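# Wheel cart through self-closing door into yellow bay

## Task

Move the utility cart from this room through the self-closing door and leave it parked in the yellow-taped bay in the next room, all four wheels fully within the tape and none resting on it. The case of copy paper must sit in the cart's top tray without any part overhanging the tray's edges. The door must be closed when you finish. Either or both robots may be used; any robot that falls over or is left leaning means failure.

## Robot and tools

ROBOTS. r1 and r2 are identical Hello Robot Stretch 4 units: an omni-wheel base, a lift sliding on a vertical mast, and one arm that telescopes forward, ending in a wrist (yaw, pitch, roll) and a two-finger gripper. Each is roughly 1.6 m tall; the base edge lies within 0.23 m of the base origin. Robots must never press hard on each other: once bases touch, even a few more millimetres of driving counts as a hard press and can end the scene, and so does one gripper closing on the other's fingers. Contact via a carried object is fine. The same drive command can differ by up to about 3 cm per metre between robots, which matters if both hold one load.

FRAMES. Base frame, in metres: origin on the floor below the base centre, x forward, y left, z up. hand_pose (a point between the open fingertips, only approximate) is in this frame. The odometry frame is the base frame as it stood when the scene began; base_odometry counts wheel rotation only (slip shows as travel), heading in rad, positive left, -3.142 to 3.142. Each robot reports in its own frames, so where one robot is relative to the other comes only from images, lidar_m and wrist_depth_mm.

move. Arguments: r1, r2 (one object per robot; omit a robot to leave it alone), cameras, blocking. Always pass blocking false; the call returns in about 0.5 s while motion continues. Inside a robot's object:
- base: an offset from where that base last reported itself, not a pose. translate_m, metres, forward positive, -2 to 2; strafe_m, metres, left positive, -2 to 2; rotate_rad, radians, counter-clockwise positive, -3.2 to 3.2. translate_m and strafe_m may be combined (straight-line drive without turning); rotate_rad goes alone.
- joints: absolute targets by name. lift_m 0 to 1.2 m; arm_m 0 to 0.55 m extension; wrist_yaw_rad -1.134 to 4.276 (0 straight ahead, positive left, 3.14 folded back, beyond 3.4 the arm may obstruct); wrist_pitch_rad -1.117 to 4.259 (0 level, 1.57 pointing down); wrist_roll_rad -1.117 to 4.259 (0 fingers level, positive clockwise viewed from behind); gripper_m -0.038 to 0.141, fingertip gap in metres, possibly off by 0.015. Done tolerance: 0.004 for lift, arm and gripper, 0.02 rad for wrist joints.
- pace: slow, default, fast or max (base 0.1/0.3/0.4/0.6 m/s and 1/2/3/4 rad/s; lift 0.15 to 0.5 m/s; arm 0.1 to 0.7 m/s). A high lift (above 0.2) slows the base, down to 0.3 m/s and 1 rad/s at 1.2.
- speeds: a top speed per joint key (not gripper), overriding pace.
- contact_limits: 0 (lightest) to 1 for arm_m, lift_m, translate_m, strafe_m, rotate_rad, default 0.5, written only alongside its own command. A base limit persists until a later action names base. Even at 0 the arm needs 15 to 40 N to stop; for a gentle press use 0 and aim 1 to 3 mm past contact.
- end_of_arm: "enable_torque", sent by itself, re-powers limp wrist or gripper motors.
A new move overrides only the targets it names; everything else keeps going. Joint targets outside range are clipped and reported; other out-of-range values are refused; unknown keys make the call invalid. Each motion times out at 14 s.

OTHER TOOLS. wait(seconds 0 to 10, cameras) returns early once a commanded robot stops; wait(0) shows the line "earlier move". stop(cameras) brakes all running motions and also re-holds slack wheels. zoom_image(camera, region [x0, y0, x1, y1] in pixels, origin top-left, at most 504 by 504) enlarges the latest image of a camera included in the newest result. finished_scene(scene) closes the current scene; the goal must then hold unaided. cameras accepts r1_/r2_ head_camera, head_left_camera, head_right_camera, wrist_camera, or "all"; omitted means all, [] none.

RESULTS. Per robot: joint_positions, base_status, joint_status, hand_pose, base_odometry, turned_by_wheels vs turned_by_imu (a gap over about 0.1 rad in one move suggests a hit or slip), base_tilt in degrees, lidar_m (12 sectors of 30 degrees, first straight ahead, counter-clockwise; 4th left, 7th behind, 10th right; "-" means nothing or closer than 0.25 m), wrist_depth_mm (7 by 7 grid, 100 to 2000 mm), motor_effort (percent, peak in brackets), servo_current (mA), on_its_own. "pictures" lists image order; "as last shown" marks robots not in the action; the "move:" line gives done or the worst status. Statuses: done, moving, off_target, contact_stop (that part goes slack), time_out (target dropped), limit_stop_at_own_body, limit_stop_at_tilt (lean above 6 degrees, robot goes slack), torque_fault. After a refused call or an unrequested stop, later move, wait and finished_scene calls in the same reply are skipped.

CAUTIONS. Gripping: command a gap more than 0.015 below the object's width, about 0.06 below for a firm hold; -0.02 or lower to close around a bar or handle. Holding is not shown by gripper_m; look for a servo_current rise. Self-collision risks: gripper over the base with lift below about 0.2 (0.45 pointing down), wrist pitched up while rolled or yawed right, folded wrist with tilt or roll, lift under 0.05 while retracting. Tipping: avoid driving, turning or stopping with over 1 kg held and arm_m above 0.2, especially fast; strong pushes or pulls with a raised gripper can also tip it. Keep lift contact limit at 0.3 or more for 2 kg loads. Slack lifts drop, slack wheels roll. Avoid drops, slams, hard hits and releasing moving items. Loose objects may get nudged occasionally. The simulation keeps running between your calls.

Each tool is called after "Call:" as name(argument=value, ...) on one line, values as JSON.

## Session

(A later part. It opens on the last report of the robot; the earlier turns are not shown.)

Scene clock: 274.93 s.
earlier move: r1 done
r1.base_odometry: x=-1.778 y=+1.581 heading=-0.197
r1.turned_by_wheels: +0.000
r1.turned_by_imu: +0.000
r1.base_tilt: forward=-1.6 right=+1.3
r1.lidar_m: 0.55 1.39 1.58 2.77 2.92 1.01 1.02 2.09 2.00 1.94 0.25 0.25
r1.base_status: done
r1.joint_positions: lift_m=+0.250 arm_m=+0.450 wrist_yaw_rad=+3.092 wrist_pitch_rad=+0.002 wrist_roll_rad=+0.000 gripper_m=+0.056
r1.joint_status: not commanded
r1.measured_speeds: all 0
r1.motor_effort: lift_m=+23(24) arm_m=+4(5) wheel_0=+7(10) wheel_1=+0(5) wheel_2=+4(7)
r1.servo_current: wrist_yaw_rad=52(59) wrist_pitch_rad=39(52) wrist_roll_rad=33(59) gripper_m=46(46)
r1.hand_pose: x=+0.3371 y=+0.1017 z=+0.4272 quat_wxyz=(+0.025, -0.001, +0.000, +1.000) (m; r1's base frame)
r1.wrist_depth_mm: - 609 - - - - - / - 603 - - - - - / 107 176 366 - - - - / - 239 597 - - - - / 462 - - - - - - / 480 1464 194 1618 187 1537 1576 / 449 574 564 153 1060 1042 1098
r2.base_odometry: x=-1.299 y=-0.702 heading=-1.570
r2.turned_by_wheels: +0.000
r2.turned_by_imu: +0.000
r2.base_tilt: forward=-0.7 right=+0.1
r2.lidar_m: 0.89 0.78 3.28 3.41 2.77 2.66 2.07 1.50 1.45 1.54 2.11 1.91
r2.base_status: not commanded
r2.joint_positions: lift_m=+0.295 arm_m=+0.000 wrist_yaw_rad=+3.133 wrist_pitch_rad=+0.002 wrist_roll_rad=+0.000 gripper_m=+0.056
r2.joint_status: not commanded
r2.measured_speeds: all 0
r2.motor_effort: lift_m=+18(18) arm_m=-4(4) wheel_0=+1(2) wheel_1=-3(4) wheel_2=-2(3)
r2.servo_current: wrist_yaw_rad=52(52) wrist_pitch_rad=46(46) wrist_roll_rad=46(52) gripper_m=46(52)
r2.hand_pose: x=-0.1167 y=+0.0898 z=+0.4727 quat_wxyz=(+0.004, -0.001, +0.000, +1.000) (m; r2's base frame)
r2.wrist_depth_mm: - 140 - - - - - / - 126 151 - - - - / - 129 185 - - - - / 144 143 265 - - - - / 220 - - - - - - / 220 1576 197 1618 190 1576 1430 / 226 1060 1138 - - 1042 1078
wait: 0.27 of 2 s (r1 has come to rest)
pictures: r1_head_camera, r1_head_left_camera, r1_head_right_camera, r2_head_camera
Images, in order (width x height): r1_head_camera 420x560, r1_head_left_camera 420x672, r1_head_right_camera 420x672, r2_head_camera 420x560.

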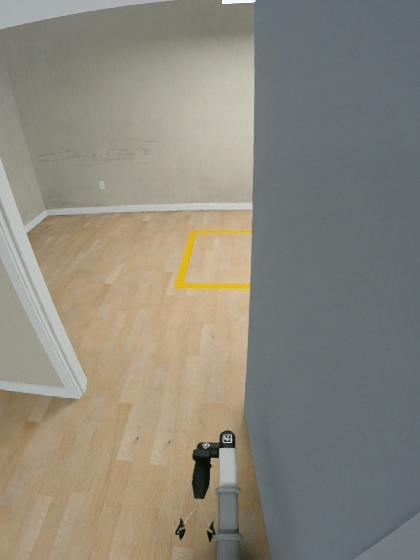

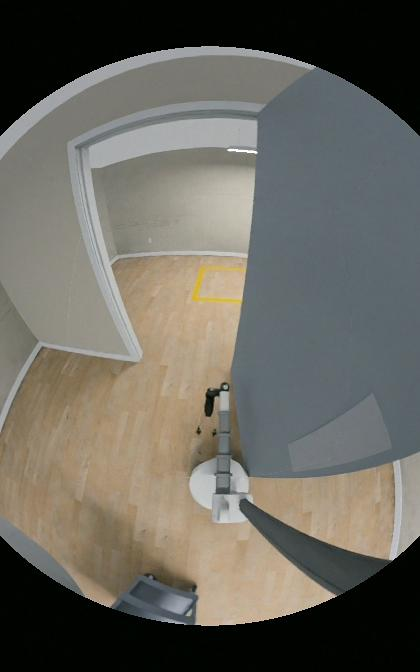

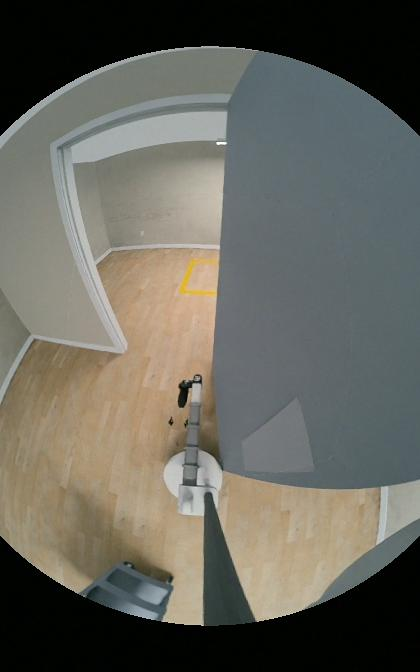

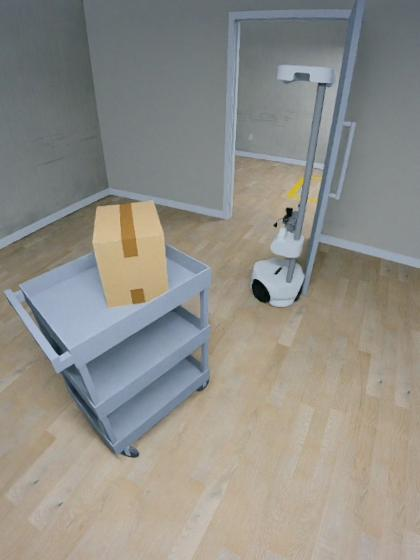

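Call:
move(blocking=false, r1={"base":{"translate_m":-0.14,"strafe_m":-0.03},"pace":"slow"}, cameras=[])

Call:
wait(seconds=3, cameras=[])

Call:
move(blocking=false, r1={"base":{"translate_m":-0.12,"strafe_m":-0.15},"pace":"slow"}, cameras=[])

Call:
wait(seconds=5, cameras=["r1_head_camera","r1_head_left_camera","r1_head_right_camera","r2_head_camera"])

Scene clock: 284.83 s.
move: r1 moving
r1.base_odometry: x=-1.790 y=+1.580 heading=-0.197
r1.turned_by_wheels: +0.000
r1.turned_by_imu: +0.000
r1.base_tilt: forward=-1.6 right=+1.3
r1.lidar_m: 0.59 1.41 1.61 2.79 2.95 1.00 1.01 2.07 2.00 1.92 0.25 0.25
r1.base_status: translate_m moving; strafe_m moving
r1.joint_positions: lift_m=+0.250 arm_m=+0.450 wrist_yaw_rad=+3.092 wrist_pitch_rad=+0.002 wrist_roll_rad=+0.000 gripper_m=+0.056
r1.joint_status: not commanded
r1.measured_speeds: translate_m=-0.048 strafe_m=-0.011 rotate_rad=+0.001 lift_m=+0.000 arm_m=+0.000 wrist_yaw_rad=+0.000 wrist_pitch_rad=+0.000 wrist_roll_rad=+0.000
r1.motor_effort: lift_m=+23(23) arm_m=+5(5) wheel_0=-1(6) wheel_1=-7(9) wheel_2=+8(9)
r1.servo_current: wrist_yaw_rad=46(59) wrist_pitch_rad=52(52) wrist_roll_rad=46(59) gripper_m=46(46)
r1.hand_pose: x=+0.3371 y=+0.1017 z=+0.4272 quat_wxyz=(+0.025, -0.001, +0.000, +1.000) (m; r1's base frame)
r1.wrist_depth_mm: - 603 - - - - - / - 597 - - - - - / 107 176 366 - - - - / - 240 609 - - - - / 462 - - - - - - / 459 1464 193 1576 188 1537 1499 / 452 580 569 153 1060 1060 1118
r2: as last shown
r2.base_tilt: forward=-0.7 right=+0.0
r2.lidar_m: 0.88 0.79 3.27 3.38 2.77 2.67 2.07 1.52 1.47 1.54 2.15 1.88
r2.servo_current: wrist_yaw_rad=46(59) wrist_pitch_rad=39(46) wrist_roll_rad=52(52) gripper_m=52(52)
r2.wrist_depth_mm: - 141 - - - - - / - 126 151 - - - - / - 129 185 - - - - / 144 143 265 - - - - / 220 - - - - - - / 220 1576 196 1537 190 1661 1430 / 227 1060 1138 - - 1025 1060
pictures: none
No camera images: "cameras" was empty.

Scene clock: 287.03 s.
earlier move: r1 done
r1.base_odometry: x=-1.921 y=+1.579 heading=-0.198
r1.turned_by_wheels: +0.000
r1.turned_by_imu: -0.001
r1.base_tilt: forward=-1.6 right=+1.2
r1.lidar_m: 0.29 1.52 1.79 2.81 2.97 0.88 0.90 1.89 1.97 1.89 1.67 0.25
r1.base_status: done
r1.joint_positions: lift_m=+0.250 arm_m=+0.450 wrist_yaw_rad=+3.092 wrist_pitch_rad=+0.002 wrist_roll_rad=+0.000 gripper_m=+0.056
r1.joint_status: not commanded
r1.measured_speeds: all 0
r1.motor_effort: lift_m=+23(24) arm_m=+4(5) wheel_0=+2(6) wheel_1=-4(10) wheel_2=+0(9)
r1.servo_current: wrist_yaw_rad=59(78) wrist_pitch_rad=46(52) wrist_roll_rad=52(65) gripper_m=46(52)
r1.hand_pose: x=+0.3372 y=+0.1017 z=+0.4272 quat_wxyz=(+0.025, -0.001, +0.000, +1.000) (m; r1's base frame)
r1.wrist_depth_mm: 105 603 - - - - - / - 597 - - 1537 - - / 107 183 366 - - - - / - 239 654 - - - - / 291 - - - - - - / 290 1336 194 1576 188 1576 1537 / 287 347 564 153 1060 1042 1098
r2.base_odometry: x=-1.299 y=-0.702 heading=-1.570
r2.turned_by_wheels: +0.000
r2.turned_by_imu: +0.000
r2.base_tilt: forward=-0.7 right=+0.1
r2.lidar_m: 0.86 0.76 3.27 3.42 2.77 2.67 2.11 1.52 1.46 1.53 2.13 1.75
r2.base_status: not commanded
r2.joint_positions: lift_m=+0.295 arm_m=+0.000 wrist_yaw_rad=+3.133 wrist_pitch_rad=+0.002 wrist_roll_rad=+0.000 gripper_m=+0.056
r2.joint_status: not commanded
r2.measured_speeds: all 0
r2.motor_effort: lift_m=+18(18) arm_m=-4(4) wheel_0=+1(2) wheel_1=-3(4) wheel_2=-2(3)
r2.servo_current: wrist_yaw_rad=46(65) wrist_pitch_rad=46(46) wrist_roll_rad=52(59) gripper_m=46(59)
r2.hand_pose: x=-0.1167 y=+0.0898 z=+0.4727 quat_wxyz=(+0.004, -0.001, +0.000, +1.000) (m; r2's base frame)
r2.wrist_depth_mm: - 141 - - - - - / - 126 151 - - - - / - 129 185 - - - - / 144 143 264 - - - - / 220 - - - - - - / 219 1618 196 1499 190 1618 1430 / 226 1060 1138 - - 1042 1078
wait: 2.20 of 3 s (r1 has come to rest)
pictures: none
No camera images: "cameras" was empty.

Scene clock: 287.53 s.
move: r1 moving
r1.base_odometry: x=-1.931 y=+1.571 heading=-0.197
r1.turned_by_wheels: +0.000
r1.turned_by_imu: +0.000
r1.base_tilt: forward=-1.5 right=+1.3
r1.lidar_m: 0.25 1.56 1.82 2.82 3.01 0.89 0.90 1.88 1.94 1.87 1.68 0.25
r1.base_status: translate_m moving; strafe_m moving
r1.joint_positions: lift_m=+0.250 arm_m=+0.450 wrist_yaw_rad=+3.092 wrist_pitch_rad=+0.002 wrist_roll_rad=+0.000 gripper_m=+0.056
r1.joint_status: not commanded
r1.measured_speeds: translate_m=-0.031 strafe_m=-0.037 rotate_rad=+0.000 lift_m=+0.000 arm_m=+0.000 wrist_yaw_rad=+0.000 wrist_pitch_rad=+0.000 wrist_roll_rad=+0.000
r1.motor_effort: lift_m=+23(23) arm_m=+4(5) wheel_0=+10(10) wheel_1=-6(7) wheel_2=+1(4)
r1.servo_current: wrist_yaw_rad=46(59) wrist_pitch_rad=39(46) wrist_roll_rad=46(65) gripper_m=39(46)
r1.hand_pose: x=+0.3372 y=+0.1017 z=+0.4272 quat_wxyz=(+0.025, -0.001, +0.000, +1.000) (m; r1's base frame)
r1.wrist_depth_mm: 105 603 - - - - - / - 603 - - 1499 - - / 107 181 366 - - - - / - 239 654 - - - - / 253 603 - - - - - / 266 603 193 1576 188 1499 1499 / 250 317 564 153 1060 1025 1098
r2: as last shown
r2.base_tilt: forward=-0.7 right=+0.0
r2.lidar_m: 0.87 0.77 3.26 3.39 2.78 2.66 2.11 1.52 1.45 1.54 2.14 1.75
r2.motor_effort: lift_m=+18(18) arm_m=-3(4) wheel_0=+1(2) wheel_1=-3(3) wheel_2=-2(3)
r2.servo_current: wrist_yaw_rad=46(52) wrist_pitch_rad=39(46) wrist_roll_rad=52(59) gripper_m=52(52)
r2.wrist_depth_mm: - 140 - - - - - / - 127 151 - - - - / - 130 185 - - - - / 144 143 264 - - - - / 220 - - - - - - / 220 1537 196 1576 190 1576 1464 / 226 1098 1138 - - 1060 1060
pictures: none
No camera images: "cameras" was empty.

Scene clock: 292.53 s.
earlier move: r1 contact_stop
r1.base_odometry: x=-2.053 y=+1.515 heading=+0.159
r1.turned_by_wheels: +0.356
r1.turned_by_imu: +0.361
r1.base_tilt: forward=-1.6 right=+1.2
r1.lidar_m: 0.29 1.69 2.92 2.94 0.81 0.81 1.62 1.97 1.82 1.85 1.41 0.34
r1.base_status: translate_m contact_stop; strafe_m contact_stop
r1.joint_positions: lift_m=+0.250 arm_m=+0.450 wrist_yaw_rad=+3.092 wrist_pitch_rad=+0.002 wrist_roll_rad=+0.000 gripper_m=+0.056
r1.joint_status: not commanded
r1.measured_speeds: translate_m=+0.000 strafe_m=+0.016 rotate_rad=+0.081 lift_m=+0.000 arm_m=+0.000 wrist_yaw_rad=+0.000 wrist_pitch_rad=+0.000 wrist_roll_rad=+0.000
r1.on_its_own: the wheels are slack since a contact_stop
r1.motor_effort: lift_m=+23(24) arm_m=-5(5) wheel_0=+0(28) wheel_1=-1(10) wheel_2=+0(22)
r1.servo_current: wrist_yaw_rad=59(65) wrist_pitch_rad=52(52) wrist_roll_rad=59(65) gripper_m=39(52)
r1.hand_pose: x=+0.3373 y=+0.1017 z=+0.4272 quat_wxyz=(+0.025, -0.001, +0.000, +1.000) (m; r1's base frame)
r1.wrist_depth_mm: - - - - - 1205 - / 117 597 - - - - - / 125 183 591 - - - - / 194 198 591 - - - - / 213 - - - - - - / 220 1308 192 1537 188 1308 1366 / 220 525 564 153 1060 1060 1078
r2.base_odometry: x=-1.299 y=-0.702 heading=-1.570
r2.turned_by_wheels: +0.000
r2.turned_by_imu: +0.001
r2.base_tilt: forward=-0.7 right=+0.0
r2.lidar_m: 0.88 0.79 3.28 3.39 2.79 2.68 2.09 1.54 1.47 1.55 2.13 1.65
r2.base_status: not commanded
r2.joint_positions: lift_m=+0.295 arm_m=+0.000 wrist_yaw_rad=+3.133 wrist_pitch_rad=+0.002 wrist_roll_rad=+0.000 gripper_m=+0.056
r2.joint_status: not commanded
r2.measured_speeds: all 0
r2.motor_effort: lift_m=+18(18) arm_m=-4(4) wheel_0=+1(2) wheel_1=-3(4) wheel_2=-2(3)
r2.servo_current: wrist_yaw_rad=46(65) wrist_pitch_rad=39(46) wrist_roll_rad=39(65) gripper_m=46(59)
r2.hand_pose: x=-0.1167 y=+0.0898 z=+0.4727 quat_wxyz=(+0.004, -0.001, +0.000, +1.000) (m; r2's base frame)
r2.wrist_depth_mm: - 141 - - - - - / - 126 150 - - - - / - 130 185 - - - - / 144 143 264 - - - - / 219 - - - - - - / 220 1537 196 1537 190 1618 1430 / 226 1060 1182 - - 1025 1060
wait: 5.00 s; no rest
pictures: r1_head_camera, r1_head_left_camera, r1_head_right_camera, r2_head_camera
Images, in order (width x height): r1_head_camera 420x560, r1_head_left_camera 420x672, r1_head_right_camera 420x672, r2_head_camera 420x560.

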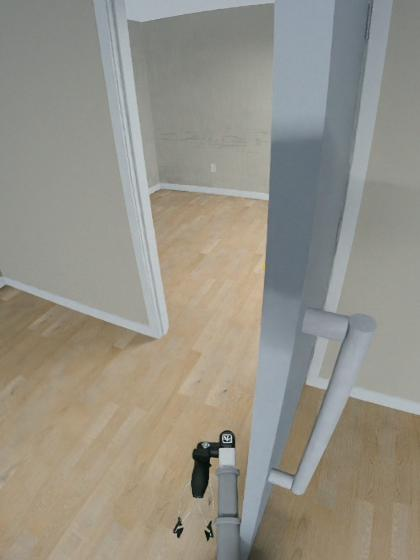

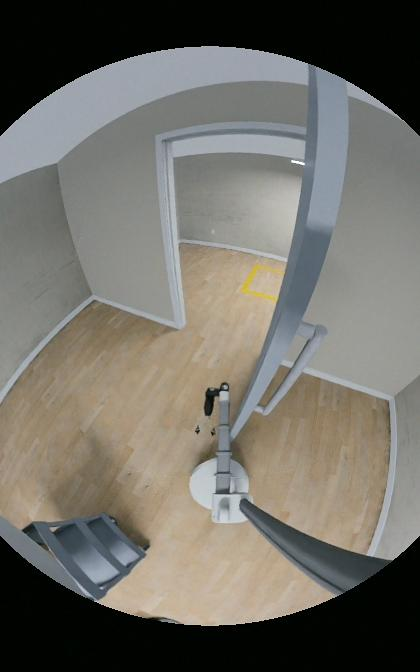

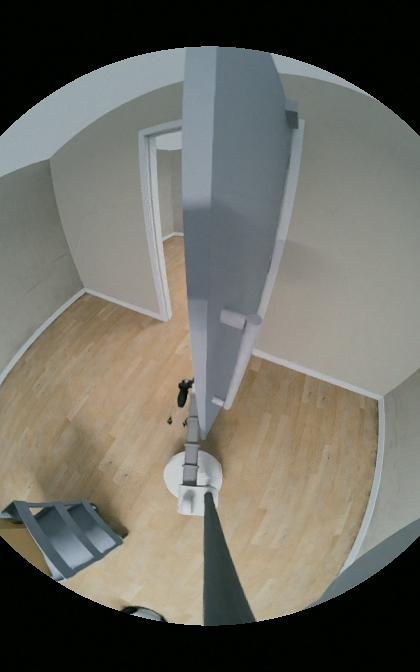

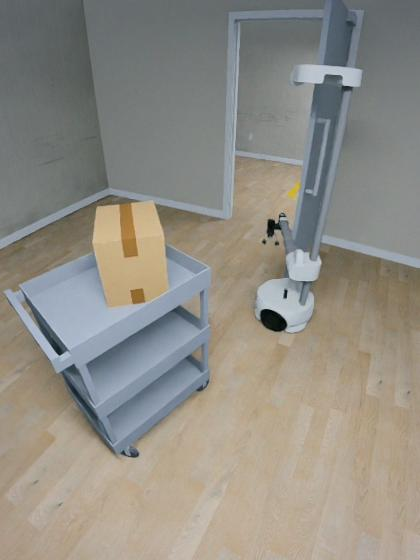

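Call:
move(blocking=false, r1={"base":{"strafe_m":-0.15},"contact_limits":{"strafe_m":1.0},"pace":"slow"}, cameras=[])

Call:
wait(seconds=3, cameras=[])

Call:
move(blocking=false, r1={"base":{"rotate_rad":-0.3},"contact_limits":{"rotate_rad":1.0},"pace":"slow"}, cameras=[])

Call:
wait(seconds=3, cameras=["r1_head_camera","r1_head_left_camera","r1_head_right_camera","r2_head_camera"])

Scene clock: 301.53 s.
earlier move: r1 contact_stop
move: r1 moving
r1.base_odometry: x=-1.972 y=+1.589 heading=+0.666
r1.turned_by_wheels: +0.508
r1.turned_by_imu: +0.511
r1.base_tilt: forward=-1.6 right=+1.3
r1.lidar_m: 1.36 2.79 2.85 0.85 0.82 1.71 2.12 1.89 1.95 1.35 1.21 1.21
r1.base_status: earlier translate_m contact_stop (by the wheels' count: -0.008 of -0.120); earlier strafe_m contact_stop (by the wheels' count: -0.045 of -0.150); strafe_m moving
r1.joint_positions: lift_m=+0.250 arm_m=+0.450 wrist_yaw_rad=+3.092 wrist_pitch_rad=+0.002 wrist_roll_rad=+0.000 gripper_m=+0.056
r1.joint_status: not commanded
r1.measured_speeds: translate_m=+0.000 strafe_m=-0.056 rotate_rad=-0.001 lift_m=+0.000 arm_m=+0.000 wrist_yaw_rad=+0.000 wrist_pitch_rad=+0.000 wrist_roll_rad=+0.000
r1.motor_effort: lift_m=+23(23) arm_m=-4(4) wheel_0=+6(9) wheel_1=-5(8) wheel_2=+1(2)
r1.servo_current: wrist_yaw_rad=39(59) wrist_pitch_rad=46(46) wrist_roll_rad=33(72) gripper_m=39(46)
r1.contact_limits: strafe_m 1
r1.hand_pose: x=+0.3373 y=+0.1017 z=+0.4273 quat_wxyz=(+0.025, -0.001, +0.000, +1.000) (m; r1's base frame)
r1.wrist_depth_mm: - - - - - - - / 122 165 - - - - - / 124 166 580 - - - - / 163 276 585 - - - - / - - - - - - - / 1618 1499 192 1576 187 1576 - / 1138 564 564 153 1078 1060 1060
r2: as last shown
r2.base_tilt: forward=-0.7 right=+0.1
r2.lidar_m: 0.89 0.77 3.25 3.42 2.78 2.67 2.10 1.53 1.47 1.55 2.10 1.72
r2.motor_effort: lift_m=+18(18) arm_m=-4(4) wheel_0=+1(1) wheel_1=-3(3) wheel_2=-2(3)
r2.servo_current: wrist_yaw_rad=46(46) wrist_pitch_rad=39(46) wrist_roll_rad=52(59) gripper_m=46(52)
r2.wrist_depth_mm: - 140 - - - - - / - 126 151 - - - - / - 130 185 - - - - / 144 143 264 - - - - / 220 - - - - - - / 220 1618 196 1576 190 1576 1464 / 226 1042 1138 - - 1025 1078
pictures: none
No camera images: "cameras" was empty.

Scene clock: 303.67 s.
earlier move: r1 done
r1.base_odometry: x=-1.888 y=+1.483 heading=+0.666
r1.turned_by_wheels: +0.000
r1.turned_by_imu: -0.001
r1.base_tilt: forward=-1.6 right=+1.2
r1.lidar_m: 1.42 2.88 2.92 0.98 0.97 1.80 2.03 1.82 1.84 1.24 1.13 1.14
r1.base_status: done
r1.joint_positions: lift_m=+0.250 arm_m=+0.450 wrist_yaw_rad=+3.092 wrist_pitch_rad=+0.002 wrist_roll_rad=+0.000 gripper_m=+0.056
r1.joint_status: not commanded
r1.measured_speeds: all 0
r1.motor_effort: lift_m=+22(23) arm_m=-4(4) wheel_0=+3(9) wheel_1=-2(8) wheel_2=+0(2)
r1.servo_current: wrist_yaw_rad=59(65) wrist_pitch_rad=39(52) wrist_roll_rad=52(72) gripper_m=46(46)
r1.contact_limits: strafe_m 1
r1.hand_pose: x=+0.3373 y=+0.1017 z=+0.4273 quat_wxyz=(+0.025, -0.001, +0.000, +1.000) (m; r1's base frame)
r1.wrist_depth_mm: - - - - - - - / 122 165 - - - - - / 124 166 591 - - - - / 162 276 580 - - - - / - - - - - - - / 1576 1499 192 1576 187 1576 1397 / 1118 564 564 153 1060 1042 1042
r2.base_odometry: x=-1.299 y=-0.702 heading=-1.570
r2.turned_by_wheels: +0.000
r2.turned_by_imu: +0.000
r2.base_tilt: forward=-0.7 right=+0.1
r2.lidar_m: 0.88 0.76 3.26 3.38 2.77 2.66 2.10 1.54 1.48 1.53 2.09 1.80
r2.base_status: not commanded
r2.joint_positions: lift_m=+0.295 arm_m=+0.000 wrist_yaw_rad=+3.133 wrist_pitch_rad=+0.002 wrist_roll_rad=+0.000 gripper_m=+0.056
r2.joint_status: not commanded
r2.measured_speeds: all 0
r2.motor_effort: lift_m=+18(18) arm_m=-4(4) wheel_0=+1(2) wheel_1=-3(4) wheel_2=-2(3)
r2.servo_current: wrist_yaw_rad=46(59) wrist_pitch_rad=33(46) wrist_roll_rad=52(65) gripper_m=46(59)
r2.hand_pose: x=-0.1167 y=+0.0898 z=+0.4727 quat_wxyz=(+0.004, -0.001, +0.000, +1.000) (m; r2's base frame)
r2.wrist_depth_mm: - 141 - - - - - / - 126 150 - - - - / - 129 185 - - - - / 144 143 264 - - - - / 220 - - - - - - / 219 1537 196 1576 190 1618 1464 / 226 1078 1138 - - 1060 1060
wait: 2.13 of 3 s (r1 has come to rest)
pictures: none
No camera images: "cameras" was empty.

Scene clock: 304.17 s.
move: r1 moving
r1.base_odometry: x=-1.888 y=+1.483 heading=+0.541
r1.turned_by_wheels: -0.126
r1.turned_by_imu: -0.126
r1.base_tilt: forward=-1.6 right=+1.2
r1.lidar_m: 1.32 2.32 2.90 0.99 0.96 1.80 2.16 1.82 1.84 1.31 1.12 1.12
r1.base_status: rotate_rad moving
r1.joint_positions: lift_m=+0.250 arm_m=+0.450 wrist_yaw_rad=+3.092 wrist_pitch_rad=+0.002 wrist_roll_rad=+0.000 gripper_m=+0.056
r1.joint_status: not commanded
r1.measured_speeds: translate_m=+0.000 strafe_m=+0.001 rotate_rad=-0.492 lift_m=+0.000 arm_m=+0.000 wrist_yaw_rad=+0.000 wrist_pitch_rad=+0.000 wrist_roll_rad=+0.000
r1.motor_effort: lift_m=+22(23) arm_m=-4(4) wheel_0=+6(8) wheel_1=+7(7) wheel_2=+4(6)
r1.servo_current: wrist_yaw_rad=52(78) wrist_pitch_rad=46(46) wrist_roll_rad=46(52) gripper_m=39(46)
r1.contact_limits: rotate_rad 1
r1.hand_pose: x=+0.3373 y=+0.1017 z=+0.4273 quat_wxyz=(+0.025, -0.001, +0.000, +1.000) (m; r1's base frame)
r1.wrist_depth_mm: - - - - - - 1205 / 119 167 - - - - - / 127 167 585 - - - - / 163 315 - - - - - / - - - - - - - / 1537 1366 192 1661 188 1537 1308 / 1160 564 559 153 1060 1042 1098
r2: as last shown
r2.lidar_m: 0.86 0.78 3.25 3.41 2.79 2.68 2.11 1.54 1.45 1.53 2.14 1.78
r2.motor_effort: lift_m=+18(18) arm_m=-4(4) wheel_0=+1(2) wheel_1=-3(3) wheel_2=-2(2)
r2.servo_current: wrist_yaw_rad=46(65) wrist_pitch_rad=39(46) wrist_roll_rad=52(59) gripper_m=52(52)
r2.wrist_depth_mm: - 141 - - - - - / - 126 150 - - - - / - 129 184 - - - - / 144 143 265 - - - - / 220 - - - - - - / 219 1618 196 1576 190 1661 1464 / 226 1078 1138 - - 1042 1060
pictures: none
No camera images: "cameras" was empty.

Scene clock: 305.03 s.
earlier move: r1 done
r1.base_odometry: x=-1.888 y=+1.483 heading=+0.367
r1.turned_by_wheels: -0.174
r1.turned_by_imu: -0.175
r1.base_tilt: forward=-1.6 right=+1.3
r1.lidar_m: 1.22 1.84 2.90 3.08 0.96 0.97 2.40 1.87 1.83 1.51 1.15 1.10
r1.base_status: done
r1.joint_positions: lift_m=+0.250 arm_m=+0.450 wrist_yaw_rad=+3.092 wrist_pitch_rad=+0.002 wrist_roll_rad=+0.000 gripper_m=+0.056
r1.joint_status: not commanded
r1.measured_speeds: all 0
r1.motor_effort: lift_m=+22(23) arm_m=-4(4) wheel_0=+3(9) wheel_1=+1(7) wheel_2=+2(6)
r1.servo_current: wrist_yaw_rad=52(78) wrist_pitch_rad=46(46) wrist_roll_rad=46(59) gripper_m=39(46)
r1.contact_limits: rotate_rad 1
r1.hand_pose: x=+0.3373 y=+0.1017 z=+0.4273 quat_wxyz=(+0.025, -0.001, +0.000, +1.000) (m; r1's base frame)
r1.wrist_depth_mm: - - - - - - 1118 / 119 167 - - - - - / 126 166 574 - - - - / 163 315 - - - - - / - - - - - - - / 1576 1366 195 1618 187 1430 1281 / 1118 559 564 154 1060 1042 1060
r2.base_odometry: x=-1.299 y=-0.702 heading=-1.570
r2.turned_by_wheels: +0.000
r2.turned_by_imu: +0.000
r2.base_tilt: forward=-0.6 right=+0.1
r2.lidar_m: 0.90 0.74 3.27 3.40 2.77 2.68 2.13 1.53 1.46 1.55 2.09 1.80
r2.base_status: not commanded
r2.joint_positions: lift_m=+0.295 arm_m=+0.000 wrist_yaw_rad=+3.133 wrist_pitch_rad=+0.002 wrist_roll_rad=+0.000 gripper_m=+0.056
r2.joint_status: not commanded
r2.measured_speeds: all 0
r2.motor_effort: lift_m=+18(18) arm_m=-4(4) wheel_0=+1(2) wheel_1=-3(4) wheel_2=-2(3)
r2.servo_current: wrist_yaw_rad=52(65) wrist_pitch_rad=39(46) wrist_roll_rad=46(65) gripper_m=46(52)
r2.hand_pose: x=-0.1167 y=+0.0898 z=+0.4727 quat_wxyz=(+0.004, -0.001, +0.000, +1.000) (m; r2's base frame)
r2.wrist_depth_mm: - 141 - - - - - / - 126 151 - - - - / - 130 184 - - - - / 144 143 264 - - - - / 219 - - - - - - / 220 1537 196 1537 190 1661 1464 / 227 1060 1138 - - 1025 1060
wait: 0.87 of 3 s (r1 has come to rest)
pictures: r1_head_camera, r1_head_left_camera, r1_head_right_camera, r2_head_camera
Images, in order (width x height): r1_head_camera 420x560, r1_head_left_camera 420x672, r1_head_right_camera 420x672, r2_head_camera 420x560.

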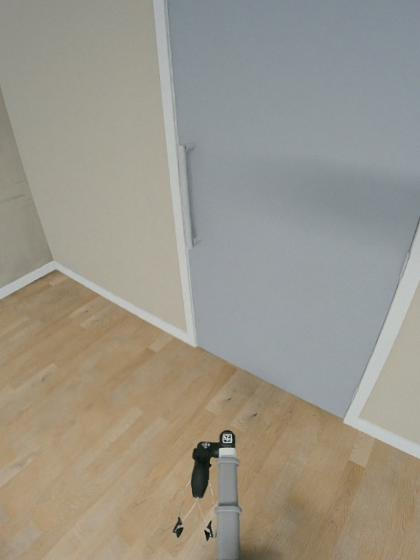

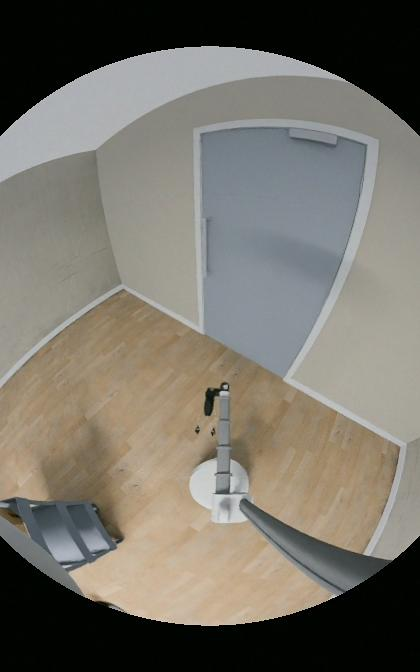

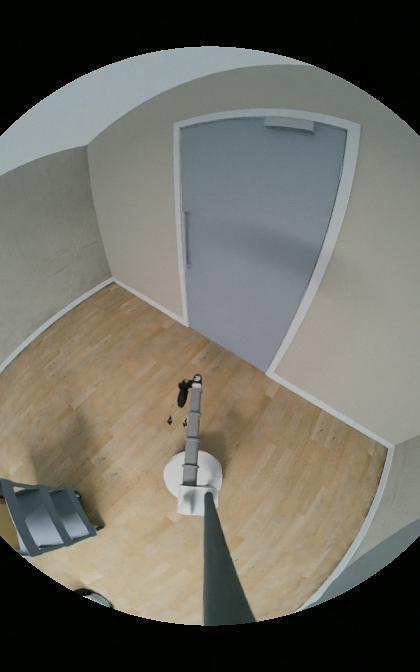

